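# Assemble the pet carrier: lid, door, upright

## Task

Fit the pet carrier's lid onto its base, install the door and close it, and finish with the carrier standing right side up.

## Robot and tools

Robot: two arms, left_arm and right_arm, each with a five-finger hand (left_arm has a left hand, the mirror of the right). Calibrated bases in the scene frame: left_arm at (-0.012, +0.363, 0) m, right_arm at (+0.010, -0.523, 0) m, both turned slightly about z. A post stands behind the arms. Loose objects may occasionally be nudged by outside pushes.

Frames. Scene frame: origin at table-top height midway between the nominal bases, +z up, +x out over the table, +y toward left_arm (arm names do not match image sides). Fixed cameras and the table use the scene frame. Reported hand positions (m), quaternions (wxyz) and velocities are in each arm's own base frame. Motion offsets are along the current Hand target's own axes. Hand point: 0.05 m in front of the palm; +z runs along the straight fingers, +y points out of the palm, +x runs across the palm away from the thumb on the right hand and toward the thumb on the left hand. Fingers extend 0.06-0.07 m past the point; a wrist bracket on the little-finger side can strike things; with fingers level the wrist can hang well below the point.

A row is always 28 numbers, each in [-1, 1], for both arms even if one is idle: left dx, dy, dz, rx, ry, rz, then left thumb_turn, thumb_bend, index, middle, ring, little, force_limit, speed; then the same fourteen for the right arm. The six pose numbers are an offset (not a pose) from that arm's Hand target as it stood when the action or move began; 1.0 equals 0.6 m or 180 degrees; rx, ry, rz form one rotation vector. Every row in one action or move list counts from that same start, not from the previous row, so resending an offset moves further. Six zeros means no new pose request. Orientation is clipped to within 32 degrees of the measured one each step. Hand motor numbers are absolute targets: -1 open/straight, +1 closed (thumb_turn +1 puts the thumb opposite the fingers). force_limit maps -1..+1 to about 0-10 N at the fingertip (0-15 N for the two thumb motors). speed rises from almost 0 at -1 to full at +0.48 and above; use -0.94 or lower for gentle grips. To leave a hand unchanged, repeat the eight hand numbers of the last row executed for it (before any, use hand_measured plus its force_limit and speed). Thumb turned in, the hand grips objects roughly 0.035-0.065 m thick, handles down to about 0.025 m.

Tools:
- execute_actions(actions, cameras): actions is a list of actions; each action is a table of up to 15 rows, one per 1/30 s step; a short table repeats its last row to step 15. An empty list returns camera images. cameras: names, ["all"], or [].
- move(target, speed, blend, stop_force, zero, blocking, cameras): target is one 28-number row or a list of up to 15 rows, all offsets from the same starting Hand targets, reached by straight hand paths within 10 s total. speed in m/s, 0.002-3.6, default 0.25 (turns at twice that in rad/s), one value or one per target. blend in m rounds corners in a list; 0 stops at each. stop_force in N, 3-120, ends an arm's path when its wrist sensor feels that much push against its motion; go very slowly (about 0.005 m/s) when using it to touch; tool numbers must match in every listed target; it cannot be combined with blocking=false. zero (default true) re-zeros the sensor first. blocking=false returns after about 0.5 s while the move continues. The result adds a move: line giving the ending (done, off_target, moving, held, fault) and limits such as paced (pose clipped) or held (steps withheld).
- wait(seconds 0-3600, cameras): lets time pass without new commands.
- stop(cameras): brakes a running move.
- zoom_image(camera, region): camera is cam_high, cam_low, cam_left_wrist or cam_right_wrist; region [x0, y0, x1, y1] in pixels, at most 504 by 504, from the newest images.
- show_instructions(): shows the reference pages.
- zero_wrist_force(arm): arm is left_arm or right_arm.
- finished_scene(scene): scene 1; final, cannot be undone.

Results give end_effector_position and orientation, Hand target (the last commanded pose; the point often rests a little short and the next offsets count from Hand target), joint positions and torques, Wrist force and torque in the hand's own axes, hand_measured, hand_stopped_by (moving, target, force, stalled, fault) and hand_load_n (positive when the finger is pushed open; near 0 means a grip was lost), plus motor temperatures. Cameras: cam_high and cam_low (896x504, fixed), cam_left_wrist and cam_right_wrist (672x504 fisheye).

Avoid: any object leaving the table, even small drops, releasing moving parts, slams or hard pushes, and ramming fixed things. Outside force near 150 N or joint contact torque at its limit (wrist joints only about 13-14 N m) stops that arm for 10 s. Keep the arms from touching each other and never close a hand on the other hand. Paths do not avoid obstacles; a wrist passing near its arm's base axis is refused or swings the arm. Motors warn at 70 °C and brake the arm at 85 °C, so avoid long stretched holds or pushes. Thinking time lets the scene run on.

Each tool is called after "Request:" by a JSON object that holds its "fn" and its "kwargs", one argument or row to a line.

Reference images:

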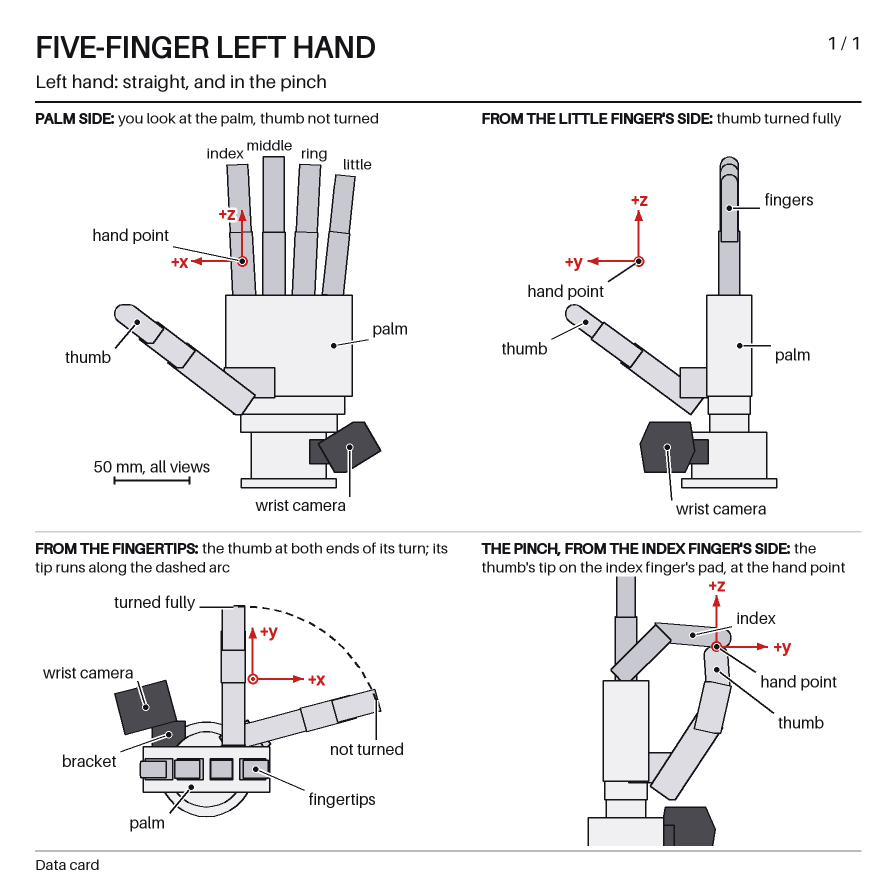

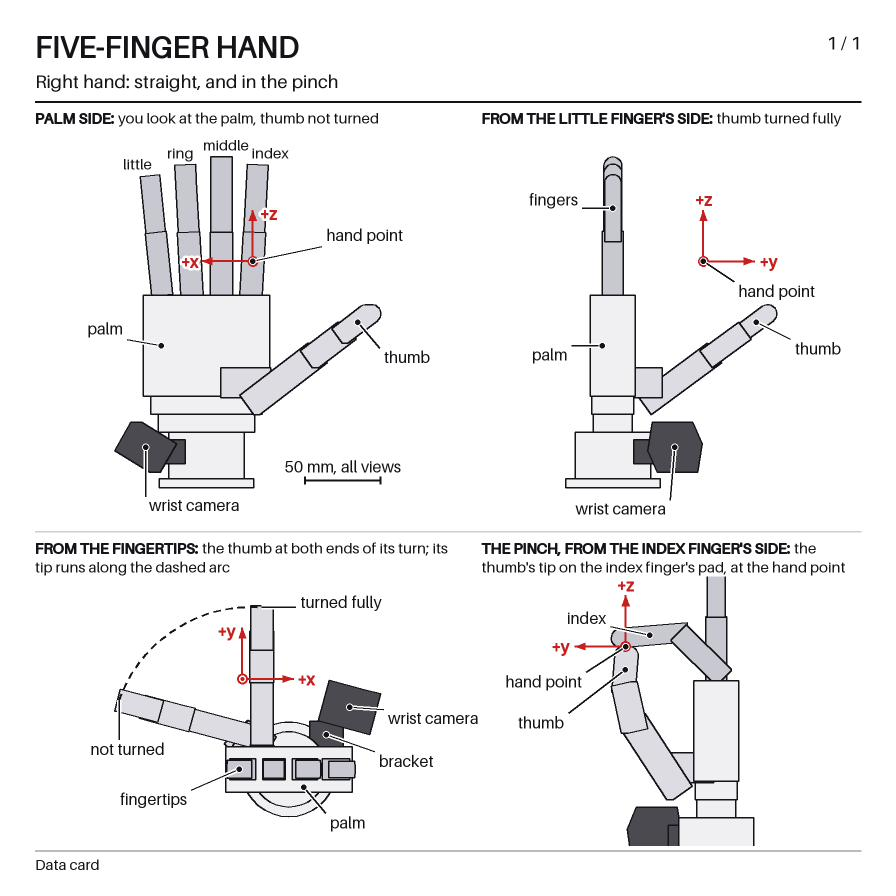

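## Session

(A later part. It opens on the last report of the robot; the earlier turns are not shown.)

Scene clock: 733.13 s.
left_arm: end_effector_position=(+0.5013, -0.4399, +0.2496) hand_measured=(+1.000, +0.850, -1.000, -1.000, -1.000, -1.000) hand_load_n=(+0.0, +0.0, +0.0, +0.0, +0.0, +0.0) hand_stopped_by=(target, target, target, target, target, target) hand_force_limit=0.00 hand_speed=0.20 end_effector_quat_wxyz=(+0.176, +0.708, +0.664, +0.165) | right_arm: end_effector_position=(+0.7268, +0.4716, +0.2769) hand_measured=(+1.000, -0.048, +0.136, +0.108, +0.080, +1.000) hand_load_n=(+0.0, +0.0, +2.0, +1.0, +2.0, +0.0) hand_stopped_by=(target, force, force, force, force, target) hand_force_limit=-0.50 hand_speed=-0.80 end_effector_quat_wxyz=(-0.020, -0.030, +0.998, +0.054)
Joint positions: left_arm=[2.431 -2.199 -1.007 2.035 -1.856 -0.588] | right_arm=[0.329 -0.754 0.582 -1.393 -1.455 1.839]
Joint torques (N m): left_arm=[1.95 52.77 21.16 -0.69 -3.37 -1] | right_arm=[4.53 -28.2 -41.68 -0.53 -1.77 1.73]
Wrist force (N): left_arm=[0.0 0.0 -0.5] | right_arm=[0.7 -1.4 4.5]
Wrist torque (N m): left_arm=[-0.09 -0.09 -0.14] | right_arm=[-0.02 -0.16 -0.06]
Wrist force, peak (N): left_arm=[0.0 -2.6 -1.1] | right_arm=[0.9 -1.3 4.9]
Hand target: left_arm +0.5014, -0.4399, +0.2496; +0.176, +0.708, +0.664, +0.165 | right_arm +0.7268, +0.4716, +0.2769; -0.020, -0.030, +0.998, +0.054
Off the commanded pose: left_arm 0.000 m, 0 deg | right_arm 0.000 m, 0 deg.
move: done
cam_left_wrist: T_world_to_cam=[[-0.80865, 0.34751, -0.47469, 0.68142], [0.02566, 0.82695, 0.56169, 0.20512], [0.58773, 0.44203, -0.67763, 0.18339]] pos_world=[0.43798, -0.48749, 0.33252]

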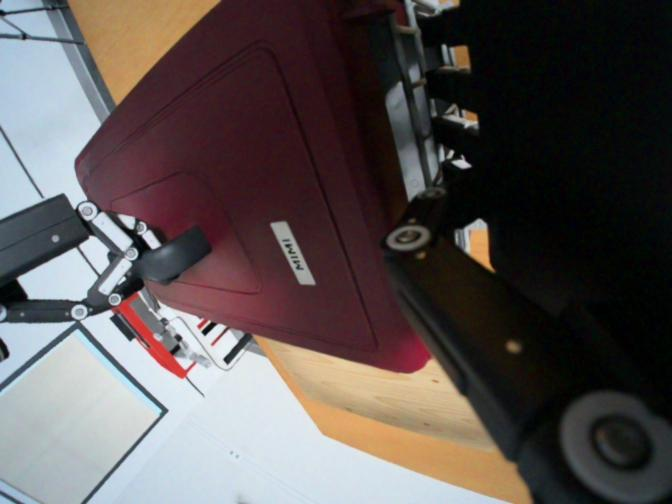

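Request:
{"fn": "move", "kwargs": {
  "target": [0,0,0,0,0,0,1,0.85,-1,-1,-1,-1,0,0.2,-0.0027,-0.0138,-0.0067,0.0001,-0.0035,0.0018,1,0.7,0.2,0.2,0.2,1,-0.5,-0.8],
  "cameras": ["cam_left_wrist","cam_high","cam_low"],
  "speed": 0.015
}}

Request:
{"fn": "zoom_image", "kwargs": {
  "camera": "cam_high",
  "region": [265, 260, 335, 330]
}}

Request:
{"fn": "zoom_image", "kwargs": {
  "camera": "cam_high",
  "region": [340, 300, 410, 370]
}}

Request:
{"fn": "zoom_image", "kwargs": {
  "camera": "cam_high",
  "region": [450, 170, 520, 240]
}}

Request:
{"fn": "zoom_image", "kwargs": {
  "camera": "cam_low",
  "region": [355, 195, 435, 245]
}}

Request:
{"fn": "zoom_image", "kwargs": {
  "camera": "cam_low",
  "region": [435, 195, 515, 245]
}}

Scene clock: 749.27 s.
left_arm: end_effector_position=(+0.5014, -0.4399, +0.2496) hand_measured=(+1.000, +0.850, -1.000, -1.000, -1.000, -1.000) hand_load_n=(+0.0, +0.0, +0.0, +0.0, +0.0, +0.0) hand_stopped_by=(target, target, target, target, target, target) hand_force_limit=0.00 hand_speed=0.20 end_effector_quat_wxyz=(+0.176, +0.708, +0.664, +0.165) | right_arm: end_effector_position=(+0.7291, +0.4629, +0.2800) hand_measured=(+1.000, -0.048, +0.136, +0.108, +0.080, +1.000) hand_load_n=(+0.0, +0.0, +2.5, +1.0, +1.5, +0.0) hand_stopped_by=(target, force, force, force, force, target) hand_force_limit=-0.50 hand_speed=-0.80 end_effector_quat_wxyz=(-0.014, -0.027, +0.998, +0.054)
Joint positions: left_arm=[2.431 -2.199 -1.006 2.035 -1.856 -0.588] | right_arm=[0.319 -0.773 0.611 -1.413 -1.458 1.836]
Joint torques (N m): left_arm=[6.98 25.94 29.14 -2.98 2.37 1.92] | right_arm=[4.4 -54.03 -35.98 -1.4 -0.83 -0.72]
Wrist force (N): left_arm=[-0.1 0.1 -0.4] | right_arm=[0.8 -1.7 4.3]
Wrist torque (N m): left_arm=[-0.12 -0.06 -0.13] | right_arm=[-0.05 -0.14 -0.06]
Wrist force, peak (N): left_arm=[-0.1 -0.7 -0.6] | right_arm=[1.0 -1.7 4.8]
Hand target: left_arm +0.5014, -0.4399, +0.2496; +0.176, +0.708, +0.664, +0.165 | right_arm +0.7291, +0.4630, +0.2799; -0.014, -0.027, +0.998, +0.054
Off the commanded pose: left_arm 0.000 m, 0 deg | right_arm 0.000 m, 0 deg.
move: done
cam_left_wrist: T_world_to_cam=[[-0.80865, 0.34751, -0.47469, 0.68158], [0.02566, 0.82695, 0.56169, 0.20512], [0.58773, 0.44203, -0.67763, 0.18327]] pos_world=[0.43818, -0.48749, 0.33252]
Images, in order (width x height): cam_high 896x504, cam_low 896x504, cam_left_wrist 672x504.

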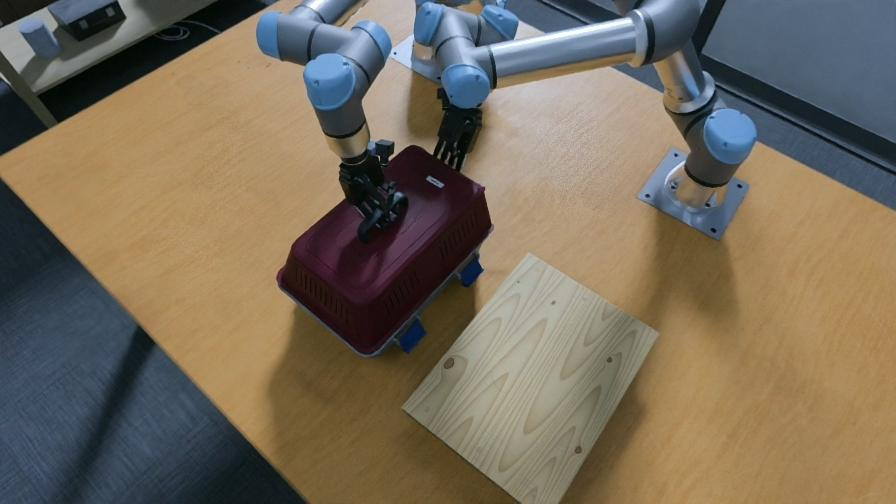

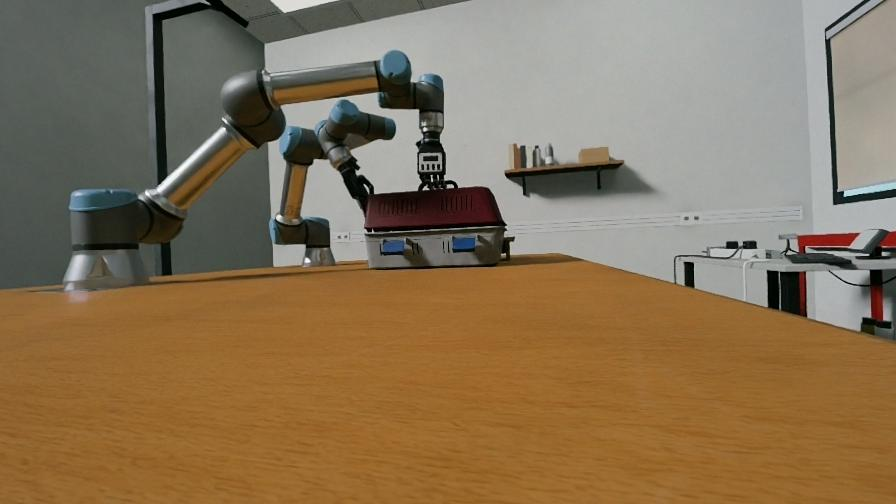

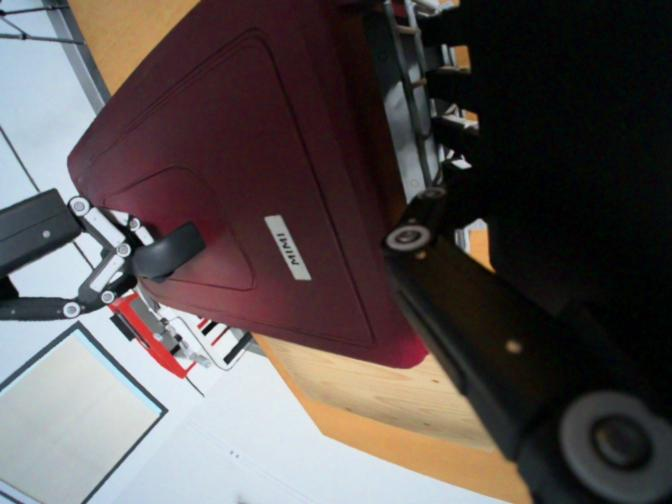

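Scaled by 7.200 from the camera's image (finer frame: 1280x720).

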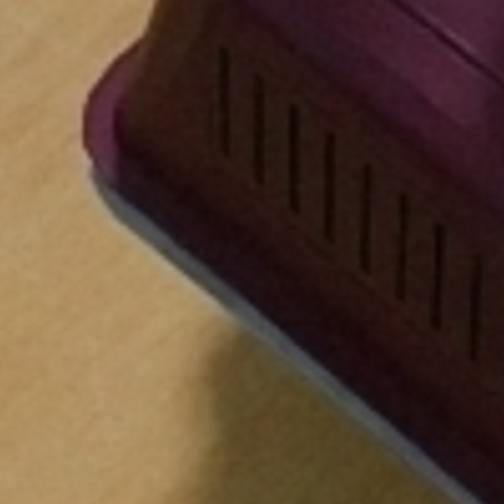

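Scaled by 7.200 from the camera's image (finer frame: 1280x720).

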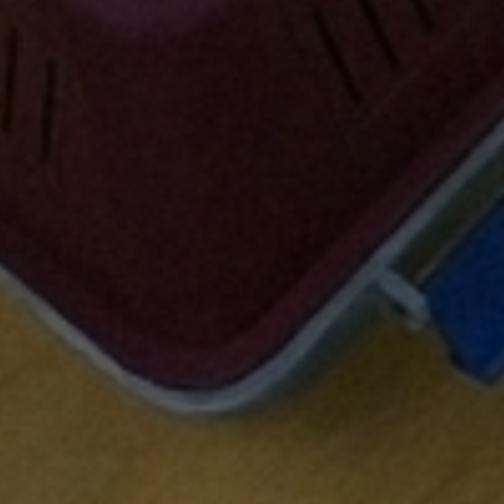

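Scaled by 7.200 from the camera's image (finer frame: 1280x720).

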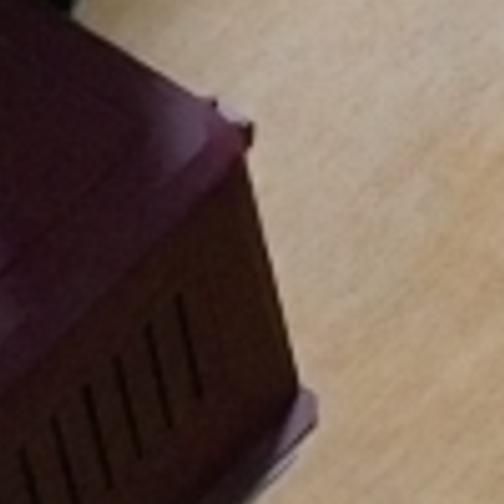

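Scaled by 6.300 from the camera's image (finer frame: 1280x720).

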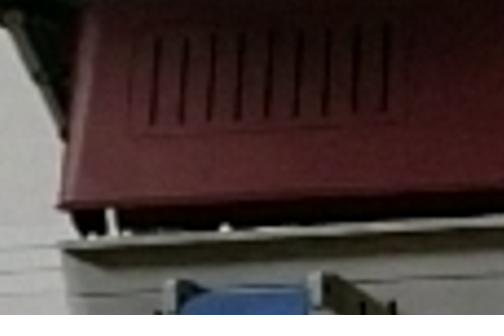

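Scaled by 6.300 from the camera's image (finer frame: 1280x720).

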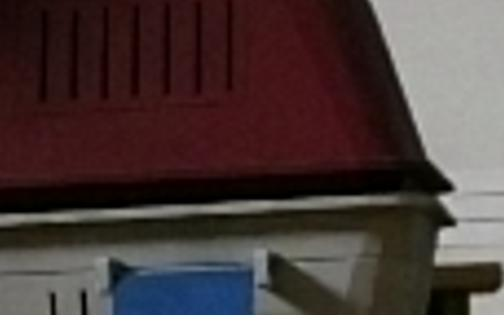

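Request:
{"fn": "move", "kwargs": {
  "target": [0,0,0,0,0,0,1,0.85,-1,-1,-1,-1,0,0.2,-0.0005,-0.0015,0.0133,0,0,0,1,0.7,0.2,0.2,0.2,1,-0.5,-0.8],
  "cameras": ["cam_left_wrist","cam_high","cam_low"],
  "speed": 0.01,
  "stop_force": 4
}}

Request:
{"fn": "zoom_image", "kwargs": {
  "camera": "cam_left_wrist",
  "region": [330, 0, 450, 100]
}}

Request:
{"fn": "zoom_image", "kwargs": {
  "camera": "cam_high",
  "region": [465, 170, 505, 210]
}}

Request:
{"fn": "zoom_image", "kwargs": {
  "camera": "cam_low",
  "region": [355, 180, 405, 245]
}}

Scene clock: 758.67 s.
left_arm: end_effector_position=(+0.5014, -0.4399, +0.2496) hand_measured=(+1.000, +0.850, -1.000, -1.000, -1.000, -1.000) hand_load_n=(+0.5, +0.0, +0.0, +0.0, +0.0, +0.0) hand_stopped_by=(target, target, target, target, target, target) hand_force_limit=0.00 hand_speed=0.20 end_effector_quat_wxyz=(+0.176, +0.708, +0.664, +0.165) | right_arm: end_effector_position=(+0.7292, +0.4630, +0.2719) hand_measured=(+1.000, -0.048, +0.134, +0.108, +0.080, +1.000) hand_load_n=(+0.0, +0.0, +3.5, +1.0, +0.5, +0.0) hand_stopped_by=(target, force, force, force, force, target) hand_force_limit=-0.50 hand_speed=-0.80 end_effector_quat_wxyz=(-0.014, -0.027, +0.998, +0.054)
Joint positions: left_arm=[2.431 -2.199 -1.006 2.035 -1.856 -0.588] | right_arm=[0.319 -0.777 0.639 -1.437 -1.458 1.836]
Joint torques (N m): left_arm=[5.63 26.97 27.87 -3.06 2.22 1.5] | right_arm=[-4.27 -70.72 -41.94 -0.54 2.59 -1.55]
Wrist force (N): left_arm=[-0.1 0.2 -0.3] | right_arm=[1.4 -1.9 4.3]
Wrist torque (N m): left_arm=[-0.10 -0.06 -0.14] | right_arm=[-0.06 -0.15 -0.06]
Wrist force, peak (N): left_arm=[0.0 -0.6 -0.5] | right_arm=[1.1 -1.7 5.1]
Hand target: left_arm +0.5014, -0.4399, +0.2496; +0.176, +0.708, +0.664, +0.165 | right_arm +0.7292, +0.4630, +0.2719; -0.014, -0.027, +0.998, +0.054
Off the commanded pose: left_arm 0.000 m, 0 deg | right_arm 0.000 m, 0 deg.
move: done
cam_left_wrist: T_world_to_cam=[[-0.80865, 0.34751, -0.47469, 0.68158], [0.02566, 0.82695, 0.56169, 0.20512], [0.58773, 0.44203, -0.67763, 0.18327]] pos_world=[0.43818, -0.48749, 0.33252]
Images, in order (width x height): cam_high 896x504, cam_low 896x504, cam_left_wrist 672x504.

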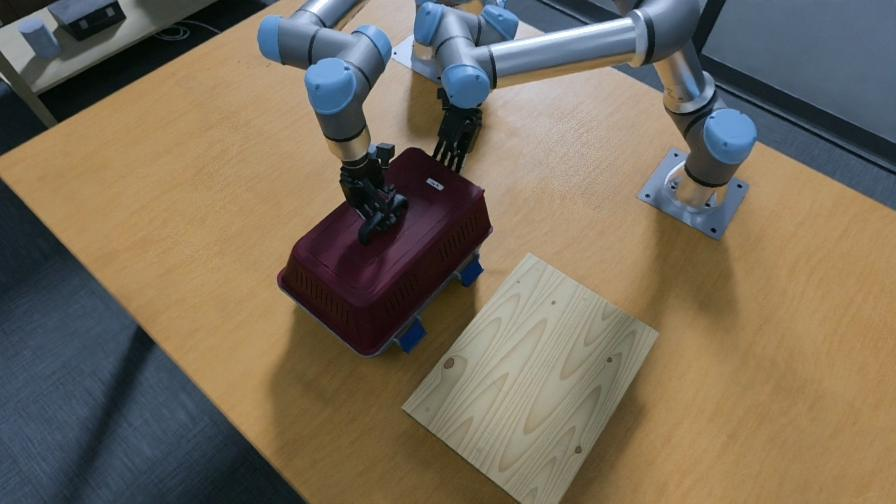

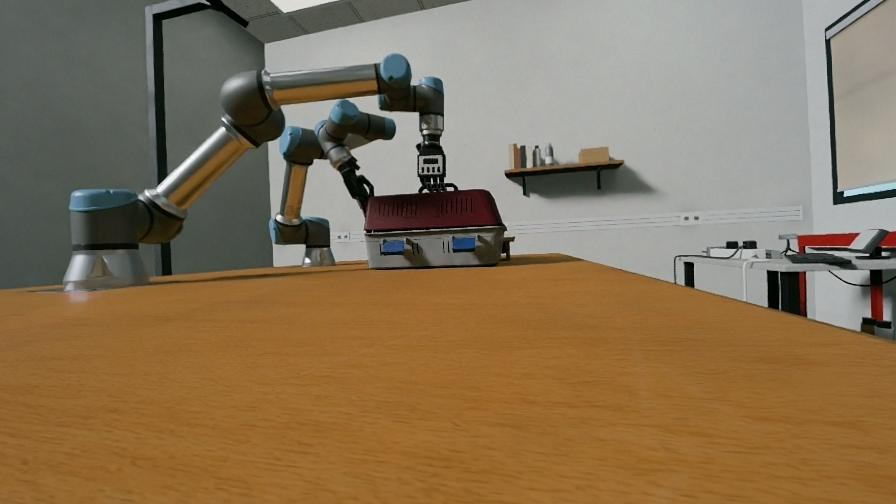

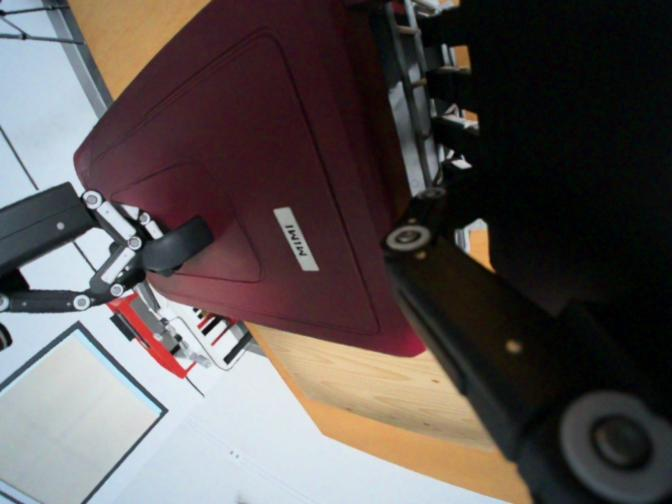

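Scaled by 4.200 from the camera's image (finer frame: 960x720).

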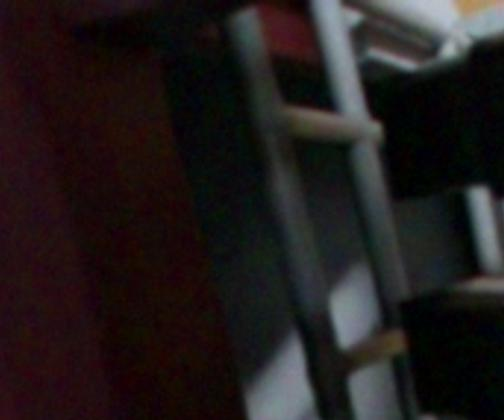

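Scaled by 12.600 from the camera's image (finer frame: 1280x720).

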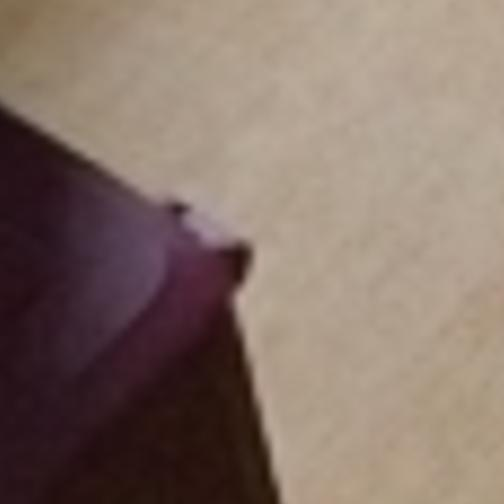

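Scaled by 7.754 from the camera's image (finer frame: 1280x720).

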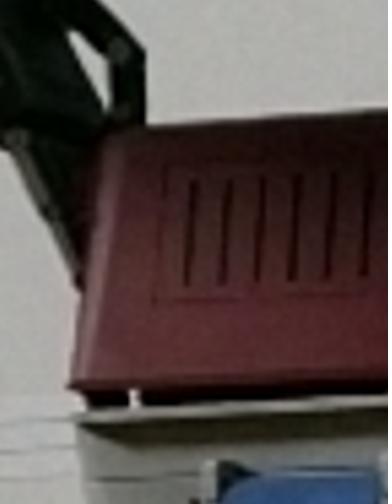

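Request:
{"fn": "move", "kwargs": {
  "target": [-0.0067,0,0,0,-0.0208,0.0392,1,0.85,-1,-1,-1,-1,0,0.2,0,0,0,0,0,0,1,0.7,0.2,0.2,0.2,1,-0.5,-0.8],
  "cameras": ["cam_left_wrist"],
  "speed": 0.03
}}

Request:
{"fn": "zoom_image", "kwargs": {
  "camera": "cam_left_wrist",
  "region": [320, 0, 440, 100]
}}

Scene clock: 799.63 s.
left_arm: end_effector_position=(+0.5011, -0.4439, +0.2496) hand_measured=(+1.000, +0.850, -1.000, -1.000, -1.000, -1.000) hand_load_n=(+0.0, +0.0, +0.0, +0.0, +0.0, +0.0) hand_stopped_by=(target, target, target, target, target, target) hand_force_limit=0.00 hand_speed=0.20 end_effector_quat_wxyz=(+0.188, +0.753, +0.613, +0.152) end_effector_velocity=(+0.000, +0.001, +0.000) end_effector_angular_velocity=(-0.004, +0.000, +0.008) | right_arm: end_effector_position=(+0.7292, +0.4630, +0.2719) hand_measured=(+1.000, -0.048, +0.134, +0.108, +0.080, +1.000) hand_load_n=(+0.0, +0.0, +3.5, +1.0, +0.5, +0.0) hand_stopped_by=(target, force, force, force, force, target) hand_force_limit=-0.50 hand_speed=-0.80 end_effector_quat_wxyz=(-0.014, -0.027, +0.998, +0.054)
Joint positions: left_arm=[2.458 -2.146 -1.082 2.098 -1.787 -0.431] | right_arm=[0.319 -0.777 0.639 -1.437 -1.458 1.836]
Joint velocities: left_arm=[0.001 -0.001 0.001 0 0 -0.008] | right_arm=[within noise]
Joint torques (N m): left_arm=[-3.49 44.92 26.3 -2.83 -2.42 -2.17] | right_arm=[-4.13 -28.57 -42.12 -0.51 2.17 -1.6]
Wrist force (N): left_arm=[-0.6 0.0 -0.1] | right_arm=[1.1 -1.9 4.0]
Wrist torque (N m): left_arm=[-0.19 -0.01 -0.18] | right_arm=[-0.05 -0.12 -0.06]
Wrist force, peak (N): left_arm=[-0.8 0.2 -0.1] | right_arm=[1.2 -2.1 4.6]
Hand target: left_arm +0.5011, -0.4439, +0.2496; +0.188, +0.752, +0.613, +0.152 | right_arm +0.7292, +0.4630, +0.2719; -0.014, -0.027, +0.998, +0.054
Off the commanded pose: left_arm 0.000 m, 0 deg | right_arm 0.000 m, 0 deg.
move: done
cam_left_wrist: T_world_to_cam=[[-0.75231, 0.45664, -0.47488, 0.70293], [0.14056, 0.81547, 0.56148, 0.14575], [0.64365, 0.35566, -0.67766, 0.11885]] pos_world=[0.43184, -0.48211, 0.33252]

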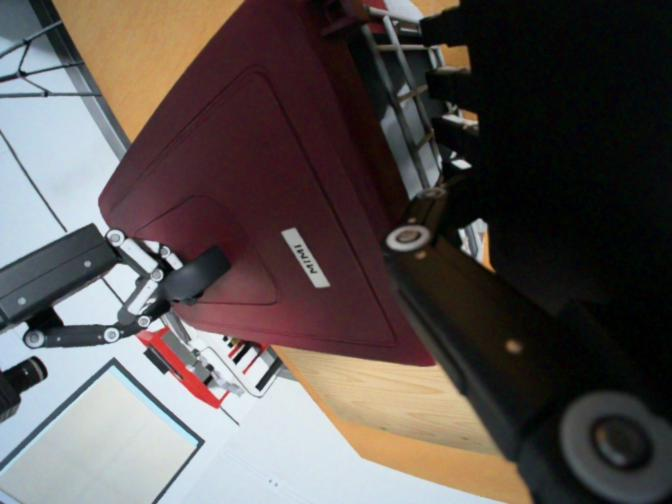

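Scaled by 4.200 from the camera's image (finer frame: 960x720).

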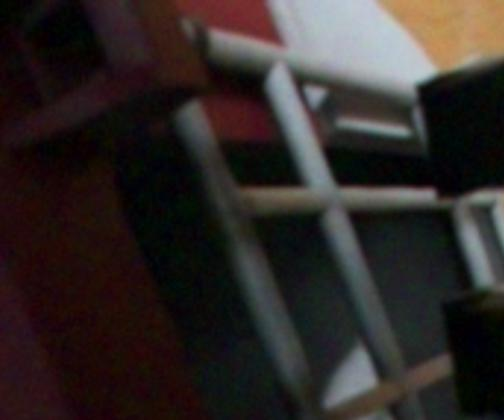

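Request:
{"fn": "move", "kwargs": {
  "target": [0,0,0,0,0,0,1,0.85,-1,-1,-1,-1,0,0.2,0,0,0,0,0,0,1,0.7,0.2,0.2,0.2,1,-0.5,-0.8],
  "cameras": []
}}

Request:
{"fn": "move", "kwargs": {
  "target": [0,0,0,0,0,0,1,0.85,-1,-1,-1,-1,0,0.2,0.0008,-0.0068,-0.0075,0,0,0,1,0.7,0.2,0.2,0.2,1,-0.5,-0.8],
  "cameras": ["cam_left_wrist","cam_high"],
  "speed": 0.015
}}

Request:
{"fn": "zoom_image", "kwargs": {
  "camera": "cam_left_wrist",
  "region": [320, 0, 400, 60]
}}

Scene clock: 809.67 s.
left_arm: end_effector_position=(+0.5011, -0.4439, +0.2496) hand_measured=(+1.000, +0.850, -1.000, -1.000, -1.000, -1.000) hand_load_n=(+0.0, +0.0, +0.0, +0.0, +0.0, +0.0) hand_stopped_by=(target, target, target, target, target, target) hand_force_limit=0.00 hand_speed=0.20 end_effector_quat_wxyz=(+0.188, +0.752, +0.613, +0.152) | right_arm: end_effector_position=(+0.7292, +0.4630, +0.2719) hand_measured=(+1.000, -0.048, +0.134, +0.108, +0.080, +1.000) hand_load_n=(+0.0, +0.0, +3.5, +1.0, +0.5, +0.0) hand_stopped_by=(target, force, force, force, force, target) hand_force_limit=-0.50 hand_speed=-0.80 end_effector_quat_wxyz=(-0.014, -0.027, +0.998, +0.054)
Joint positions: left_arm=[2.458 -2.146 -1.082 2.098 -1.788 -0.431] | right_arm=[0.319 -0.777 0.639 -1.437 -1.458 1.836]
Joint torques (N m): left_arm=[-7.51 23.47 29.67 -3.35 -3.61 -2.37] | right_arm=[-4.59 -28.85 -41.81 -0.41 1.95 -1.53]
Wrist force (N): left_arm=[-0.5 0.0 -0.1] | right_arm=[1.0 -1.7 3.8]
Wrist torque (N m): left_arm=[-0.18 -0.02 -0.18] | right_arm=[-0.03 -0.13 -0.06]
Wrist force, peak (N): left_arm=[-0.8 0.0 0.1] | right_arm=[1.5 -2.2 4.6]
Hand target: left_arm +0.5011, -0.4439, +0.2496; +0.188, +0.752, +0.613, +0.152 | right_arm +0.7292, +0.4630, +0.2719; -0.014, -0.027, +0.998, +0.054
Off the commanded pose: left_arm 0.000 m, 0 deg | right_arm 0.000 m, 0 deg.
move: done

Scene clock: 810.30 s.
left_arm: end_effector_position=(+0.5011, -0.4439, +0.2496) hand_measured=(+1.000, +0.850, -1.000, -1.000, -1.000, -1.000) hand_load_n=(+0.0, +0.0, +0.0, +0.0, +0.0, +0.0) hand_stopped_by=(target, target, target, target, target, target) hand_force_limit=0.00 hand_speed=0.20 end_effector_quat_wxyz=(+0.188, +0.752, +0.613, +0.152) | right_arm: end_effector_position=(+0.7291, +0.4583, +0.2760) hand_measured=(+1.000, -0.048, +0.134, +0.108, +0.080, +1.000) hand_load_n=(+0.0, +0.0, +2.0, +1.0, +1.5, +0.0) hand_stopped_by=(target, force, force, force, force, target) hand_force_limit=-0.50 hand_speed=-0.80 end_effector_quat_wxyz=(-0.014, -0.027, +0.998, +0.054)
Joint positions: left_arm=[2.458 -2.146 -1.082 2.098 -1.788 -0.431] | right_arm=[0.313 -0.784 0.64 -1.43 -1.458 1.83]
Joint torques (N m): left_arm=[-7.38 23.53 28.68 -3.56 -3.56 -2.21] | right_arm=[3.28 -67.29 -7.35 -2.26 2.38 0.06]
Wrist force (N): left_arm=[-0.7 -0.1 -0.3] | right_arm=[0.9 -1.5 4.1]
Wrist torque (N m): left_arm=[-0.18 0.00 -0.19] | right_arm=[-0.04 -0.17 -0.07]
Wrist force, peak (N): left_arm=[-0.6 -0.6 0.0] | right_arm=[1.0 -1.9 5.1]
Hand target: left_arm +0.5011, -0.4439, +0.2496; +0.188, +0.752, +0.613, +0.152 | right_arm +0.7291, +0.4585, +0.2759; -0.014, -0.027, +0.998, +0.054
Off the commanded pose: left_arm 0.000 m, 0 deg | right_arm 0.000 m, 0 deg.
move: done
cam_left_wrist: T_world_to_cam=[[-0.75247, 0.45642, -0.47484, 0.70293], [0.14018, 0.81542, 0.56164, 0.14591], [0.64354, 0.35605, -0.67756, 0.11909]] pos_world=[0.43184, -0.48221, 0.33252]
Images, in order (width x height): cam_high 896x504, cam_left_wrist 672x504.

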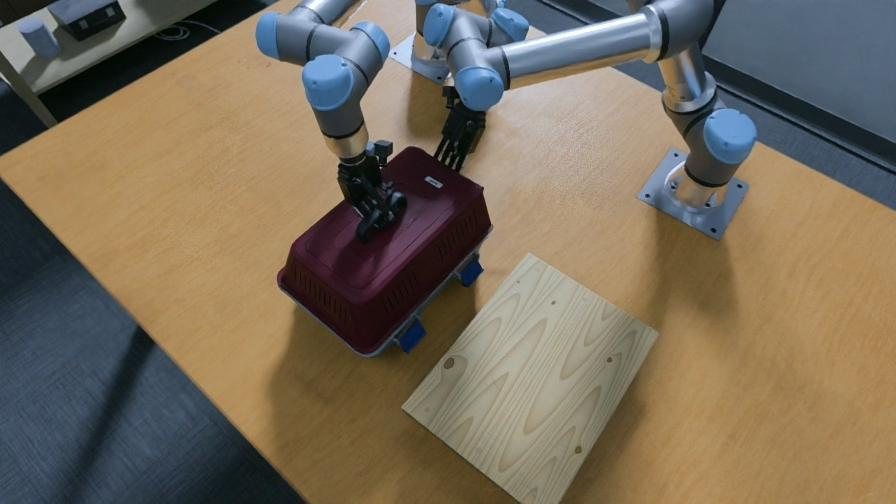

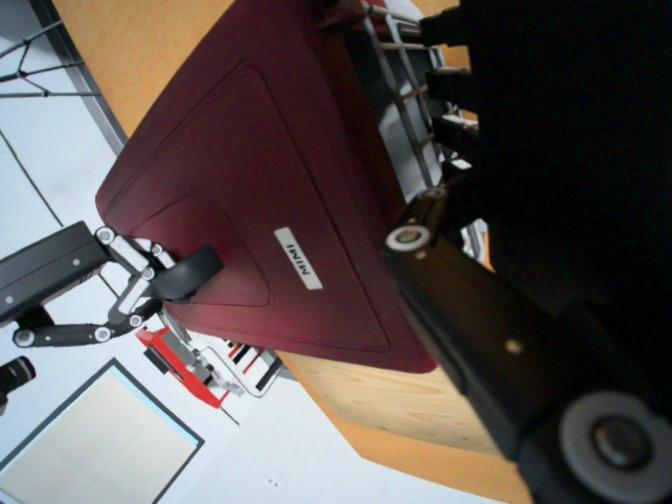

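Scaled by 6.300 from the camera's image (finer frame: 960x720).

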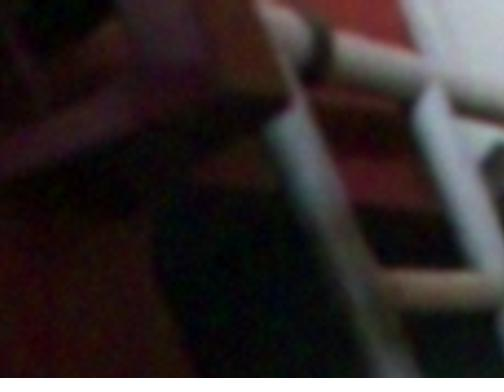

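Request:
{"fn": "move", "kwargs": {
  "target": [
    [-0.0002,-0.0029,-0.0016,0,0,0,1,0.85,-1,-1,-1,-1,0,0.2,0.0002,-0.0017,-0.0002,0,0,0,1,0.7,0.2,0.2,0.2,1,-0.5,-0.8]
  ],
  "cameras": [],
  "speed": 0.015
}}

Request:
{"fn": "move", "kwargs": {
  "target": [0,0,0,0,0,0,1,0.85,-1,-1,-1,-1,0,0.2,-0.0004,-0.0012,0.0108,0,0,0,1,0.7,0.2,0.2,0.2,1,-0.5,-0.8],
  "cameras": ["cam_left_wrist","cam_high","cam_low"],
  "speed": 0.01,
  "stop_force": 4
}}

Request:
{"fn": "zoom_image", "kwargs": {
  "camera": "cam_left_wrist",
  "region": [320, 0, 400, 60]
}}

Request:
{"fn": "zoom_image", "kwargs": {
  "camera": "cam_low",
  "region": [355, 180, 405, 245]
}}

Scene clock: 829.30 s.
left_arm: end_effector_position=(+0.4991, -0.4436, +0.2496) hand_measured=(+1.000, +0.850, -1.000, -1.000, -1.000, -1.000) hand_load_n=(+0.0, +0.0, +0.0, +0.0, +0.0, +0.0) hand_stopped_by=(target, target, target, target, target, target) hand_force_limit=0.00 hand_speed=0.20 end_effector_quat_wxyz=(+0.188, +0.752, +0.613, +0.152) | right_arm: end_effector_position=(+0.7290, +0.4574, +0.2757) hand_measured=(+1.000, -0.048, +0.136, +0.108, +0.080, +1.000) hand_load_n=(+0.0, +0.0, +2.0, +1.0, +2.0, +0.0) hand_stopped_by=(target, force, force, force, force, target) hand_force_limit=-0.50 hand_speed=-0.80 end_effector_quat_wxyz=(-0.015, -0.027, +0.998, +0.054)
Joint positions: left_arm=[2.456 -2.142 -1.088 2.1 -1.788 -0.433] | right_arm=[0.312 -0.786 0.644 -1.432 -1.458 1.829]
Joint torques (N m): left_arm=[6.41 48.92 27.9 -2.01 -2.18 1.17] | right_arm=[-3.37 -80.67 -30.33 -3.12 2.53 -0.04]
Wrist force (N): left_arm=[-0.4 -0.1 -0.2] | right_arm=[0.7 -1.2 4.2]
Wrist torque (N m): left_arm=[-0.19 -0.04 -0.17] | right_arm=[-0.01 -0.16 -0.10]
Wrist force, peak (N): left_arm=[-0.8 0.1 -0.1] | right_arm=[0.9 -1.6 4.9]
Hand target: left_arm +0.4991, -0.4436, +0.2496; +0.188, +0.752, +0.613, +0.152 | right_arm +0.7290, +0.4574, +0.2759; -0.014, -0.027, +0.998, +0.054
Off the commanded pose: left_arm 0.000 m, 0 deg | right_arm 0.000 m, 0 deg.
move: done

Scene clock: 831.07 s.
left_arm: end_effector_position=(+0.4991, -0.4436, +0.2496) hand_measured=(+1.000, +0.850, -1.000, -1.000, -1.000, -1.000) hand_load_n=(+0.0, +0.0, +0.0, +0.0, +0.0, +0.0) hand_stopped_by=(target, target, target, target, target, target) hand_force_limit=0.00 hand_speed=0.20 end_effector_quat_wxyz=(+0.188, +0.752, +0.613, +0.152) | right_arm: end_effector_position=(+0.7291, +0.4574, +0.2694) hand_measured=(+1.000, -0.048, +0.134, +0.108, +0.080, +1.000) hand_load_n=(+0.0, +1.0, +3.0, +0.5, +0.5, -0.5) hand_stopped_by=(target, force, force, force, force, target) hand_force_limit=-0.50 hand_speed=-0.80 end_effector_quat_wxyz=(-0.014, -0.027, +0.998, +0.054)
Joint positions: left_arm=[2.456 -2.143 -1.088 2.1 -1.788 -0.433] | right_arm=[0.312 -0.789 0.666 -1.451 -1.458 1.829]
Joint torques (N m): left_arm=[7.59 23.77 28.93 -2.97 2.52 2.21] | right_arm=[-6.99 -66.19 -40.73 -0.31 0.8 1.6]
Wrist force (N): left_arm=[-0.4 0.1 0.0] | right_arm=[1.0 0.1 3.2]
Wrist torque (N m): left_arm=[-0.16 -0.03 -0.18] | right_arm=[0.04 -0.12 -0.03]
Wrist force, peak (N): left_arm=[-0.6 -0.1 0.0] | right_arm=[1.7 -1.0 4.5]
Hand target: left_arm +0.4991, -0.4436, +0.2496; +0.188, +0.752, +0.613, +0.152 | right_arm +0.7291, +0.4574, +0.2694; -0.014, -0.027, +0.998, +0.054
Off the commanded pose: left_arm 0.000 m, 0 deg | right_arm 0.000 m, 0 deg.
move: done
cam_left_wrist: T_world_to_cam=[[-0.75247, 0.45642, -0.47484, 0.70136], [0.14018, 0.81542, 0.56164, 0.14593], [0.64354, 0.35605, -0.67756, 0.1202]] pos_world=[0.42994, -0.48191, 0.33252]
Images, in order (width x height): cam_high 896x504, cam_low 896x504, cam_left_wrist 672x504.

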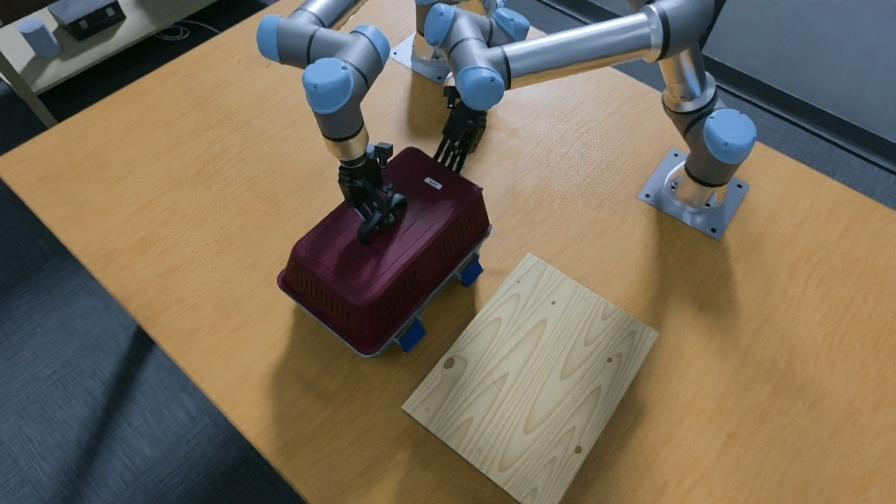

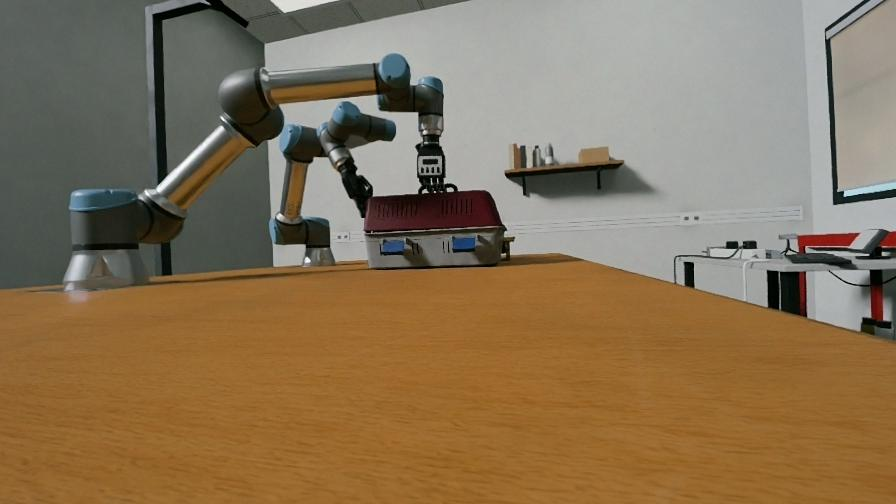

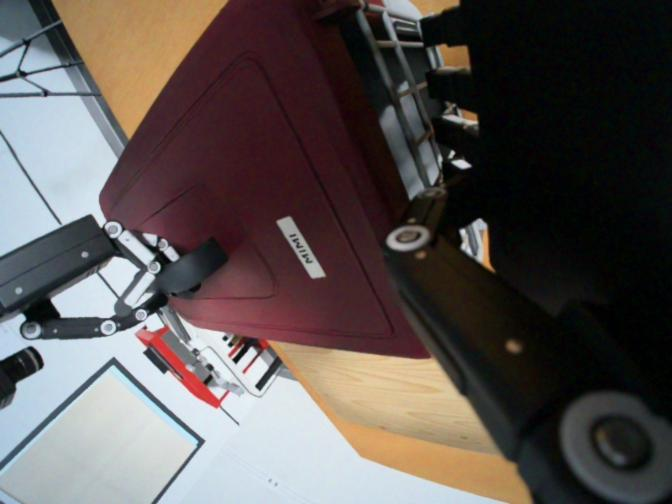

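Scaled by 6.300 from the camera's image (finer frame: 960x720).

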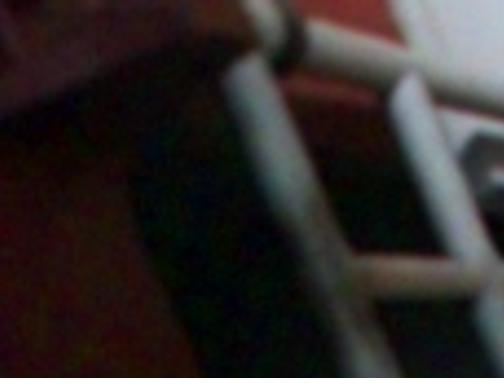

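Scaled by 7.754 from the camera's image (finer frame: 1280x720).

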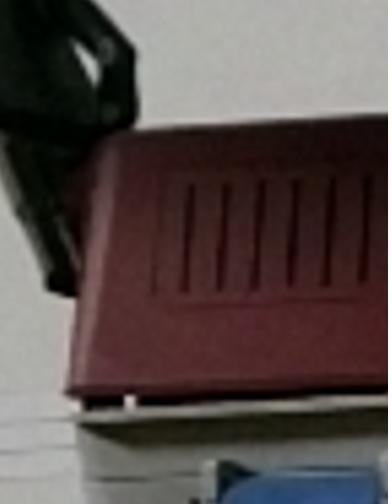

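Request:
{"fn": "zoom_image", "kwargs": {
  "camera": "cam_left_wrist",
  "region": [300, 0, 380, 40]
}}

Scaled by 6.300 from the camera's image (finer frame: 960x720).

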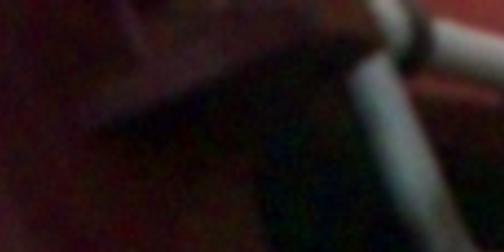

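Request:
{"fn": "move", "kwargs": {
  "target": [-0.0058,0.0007,0.0003,0,-0.0182,0.0343,1,0.85,-1,-1,-1,-1,0,0.2,0.0002,0.0007,-0.0066,0,0,0,1,0.7,0.2,0.2,0.2,1,-0.5,-0.8],
  "cameras": ["cam_left_wrist"],
  "speed": 0.02
}}

Request:
{"fn": "zoom_image", "kwargs": {
  "camera": "cam_left_wrist",
  "region": [310, 0, 430, 100]
}}

Request:
{"fn": "zoom_image", "kwargs": {
  "camera": "cam_left_wrist",
  "region": [310, 0, 370, 50]
}}

Scene clock: 842.50 s.
left_arm: end_effector_position=(+0.4989, -0.4471, +0.2497) hand_measured=(+1.000, +0.850, -1.000, -1.000, -1.000, -1.000) hand_load_n=(+0.0, +0.0, +0.0, +0.0, +0.0, +0.0) hand_stopped_by=(target, target, target, target, target, target) hand_force_limit=0.00 hand_speed=0.20 end_effector_quat_wxyz=(+0.197, +0.788, +0.566, +0.140) | right_arm: end_effector_position=(+0.7291, +0.4574, +0.2734) hand_measured=(+1.000, -0.048, +0.134, +0.108, +0.080, +1.000) hand_load_n=(+0.0, +0.5, +3.0, +1.0, +1.5, +0.0) hand_stopped_by=(target, force, force, force, force, target) hand_force_limit=-0.50 hand_speed=-0.80 end_effector_quat_wxyz=(-0.014, -0.027, +0.998, +0.054)
Joint positions: left_arm=[2.484 -2.104 -1.143 2.141 -1.722 -0.295] | right_arm=[0.312 -0.787 0.653 -1.439 -1.458 1.829]
Joint torques (N m): left_arm=[-1.97 49.31 19.81 -1.93 -1 -2.21] | right_arm=[-7.27 -27.43 -38.9 -0.93 -0.14 -0.64]
Wrist force (N): left_arm=[-0.5 -0.2 -0.3] | right_arm=[0.8 -2.2 4.6]
Wrist torque (N m): left_arm=[-0.15 0.00 -0.19] | right_arm=[-0.16 -0.13 -0.08]
Wrist force, peak (N): left_arm=[-0.7 -0.2 -0.3] | right_arm=[1.0 -2.2 4.9]
Hand target: left_arm +0.4989, -0.4471, +0.2497; +0.197, +0.788, +0.566, +0.140 | right_arm +0.7291, +0.4574, +0.2734; -0.014, -0.027, +0.998, +0.054
Off the commanded pose: left_arm 0.000 m, 0 deg | right_arm 0.000 m, 0 deg.
move: done
cam_left_wrist: T_world_to_cam=[[-0.69106, 0.54484, -0.47495, 0.71168], [0.23871, 0.79227, 0.56154, 0.08931], [0.68224, 0.27468, -0.67756, 0.06605]] pos_world=[0.42544, -0.47665, 0.33262]

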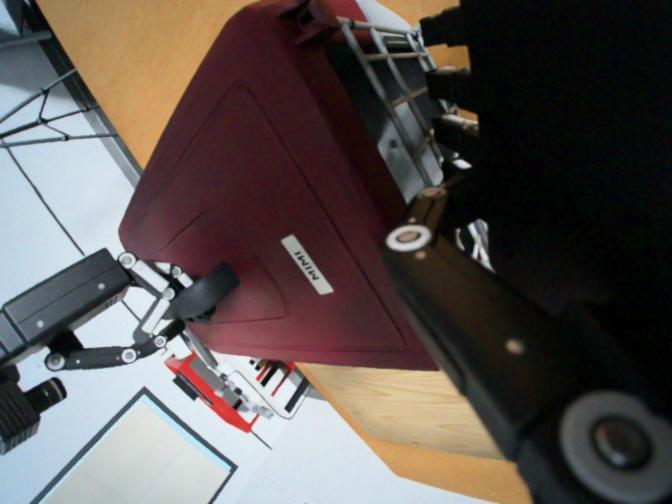

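Scaled by 4.200 from the camera's image (finer frame: 960x720).

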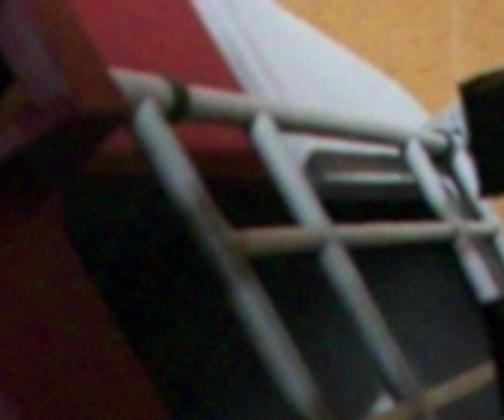

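Scaled by 8.400 from the camera's image (finer frame: 960x720).

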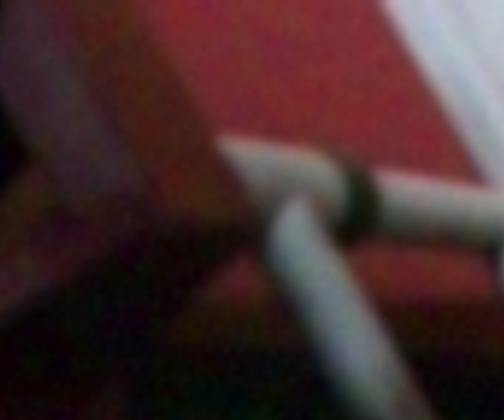

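Request:
{"fn": "zoom_image", "kwargs": {
  "camera": "cam_left_wrist",
  "region": [270, 0, 360, 60]
}}

Scaled by 5.600 from the camera's image (finer frame: 960x720).

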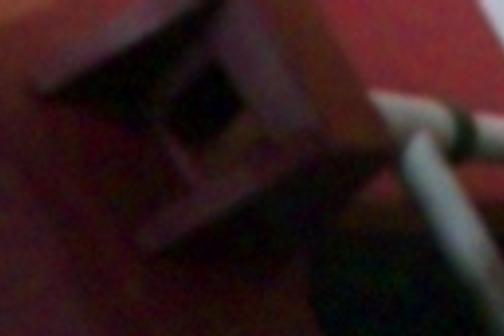

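Request:
{"fn": "move", "kwargs": {
  "target": [0.0006,0.0021,0.0011,0,0,0,1,0.85,-1,-1,-1,-1,0,0.2,0.0005,-0.005,-0.0005,0,0,0,1,0.7,0.2,0.2,0.2,1,-0.5,-0.8],
  "cameras": ["cam_left_wrist"],
  "speed": 0.01
}}

Request:
{"fn": "zoom_image", "kwargs": {
  "camera": "cam_left_wrist",
  "region": [270, 0, 360, 60]
}}

Scene clock: 853.83 s.
left_arm: end_effector_position=(+0.5004, -0.4472, +0.2497) hand_measured=(+1.000, +0.850, -1.000, -1.000, -1.000, -1.000) hand_load_n=(+0.0, +0.0, +0.0, +0.0, +0.0, +0.0) hand_stopped_by=(target, target, target, target, target, target) hand_force_limit=0.00 hand_speed=0.20 end_effector_quat_wxyz=(+0.196, +0.788, +0.566, +0.140) | right_arm: end_effector_position=(+0.7289, +0.4543, +0.2733) hand_measured=(+1.000, -0.048, +0.134, +0.108, +0.080, +1.000) hand_load_n=(+0.0, +1.5, +1.5, +1.0, +1.5, +0.0) hand_stopped_by=(target, force, force, force, force, target) hand_force_limit=-0.50 hand_speed=-0.80 end_effector_quat_wxyz=(-0.014, -0.027, +0.998, +0.054)
Joint positions: left_arm=[2.486 -2.107 -1.139 2.14 -1.722 -0.294] | right_arm=[0.308 -0.793 0.663 -1.444 -1.458 1.825]
Joint torques (N m): left_arm=[6.35 29.85 19.09 -2.91 2.46 1.78] | right_arm=[2.24 -66.41 -27.77 -2.83 2.48 0.23]
Wrist force (N): left_arm=[-0.9 -0.3 -0.4] | right_arm=[0.3 0.6 2.8]
Wrist torque (N m): left_arm=[-0.13 0.01 -0.21] | right_arm=[0.03 -0.12 -0.04]
Wrist force, peak (N): left_arm=[-0.7 -0.7 -0.4] | right_arm=[1.1 -2.0 4.8]
Hand target: left_arm +0.5003, -0.4472, +0.2497; +0.197, +0.788, +0.566, +0.140 | right_arm +0.7289, +0.4544, +0.2734; -0.014, -0.027, +0.998, +0.054
Off the commanded pose: left_arm 0.000 m, 0 deg | right_arm 0.000 m, 0 deg.
move: done
cam_left_wrist: T_world_to_cam=[[-0.69119, 0.54465, -0.47499, 0.7128], [0.23836, 0.7923, 0.56164, 0.08924], [0.68223, 0.27498, -0.67746, 0.06519]] pos_world=[0.42693, -0.47685, 0.33262]

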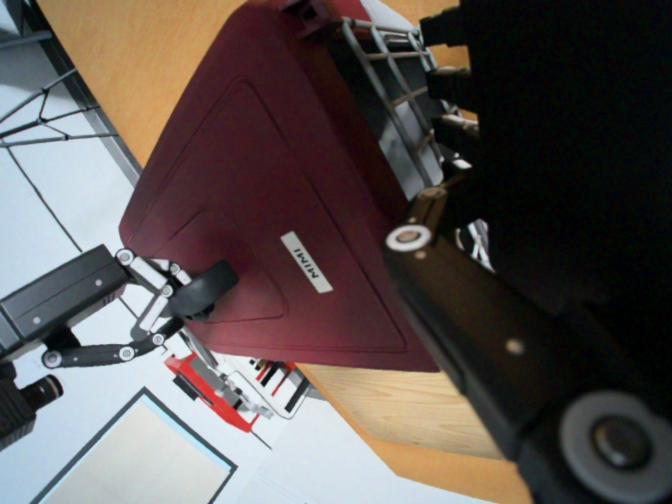

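Scaled by 5.600 from the camera's image (finer frame: 960x720).

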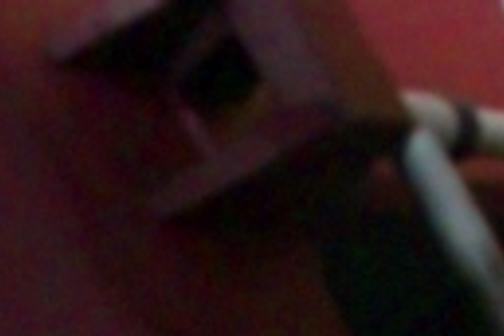

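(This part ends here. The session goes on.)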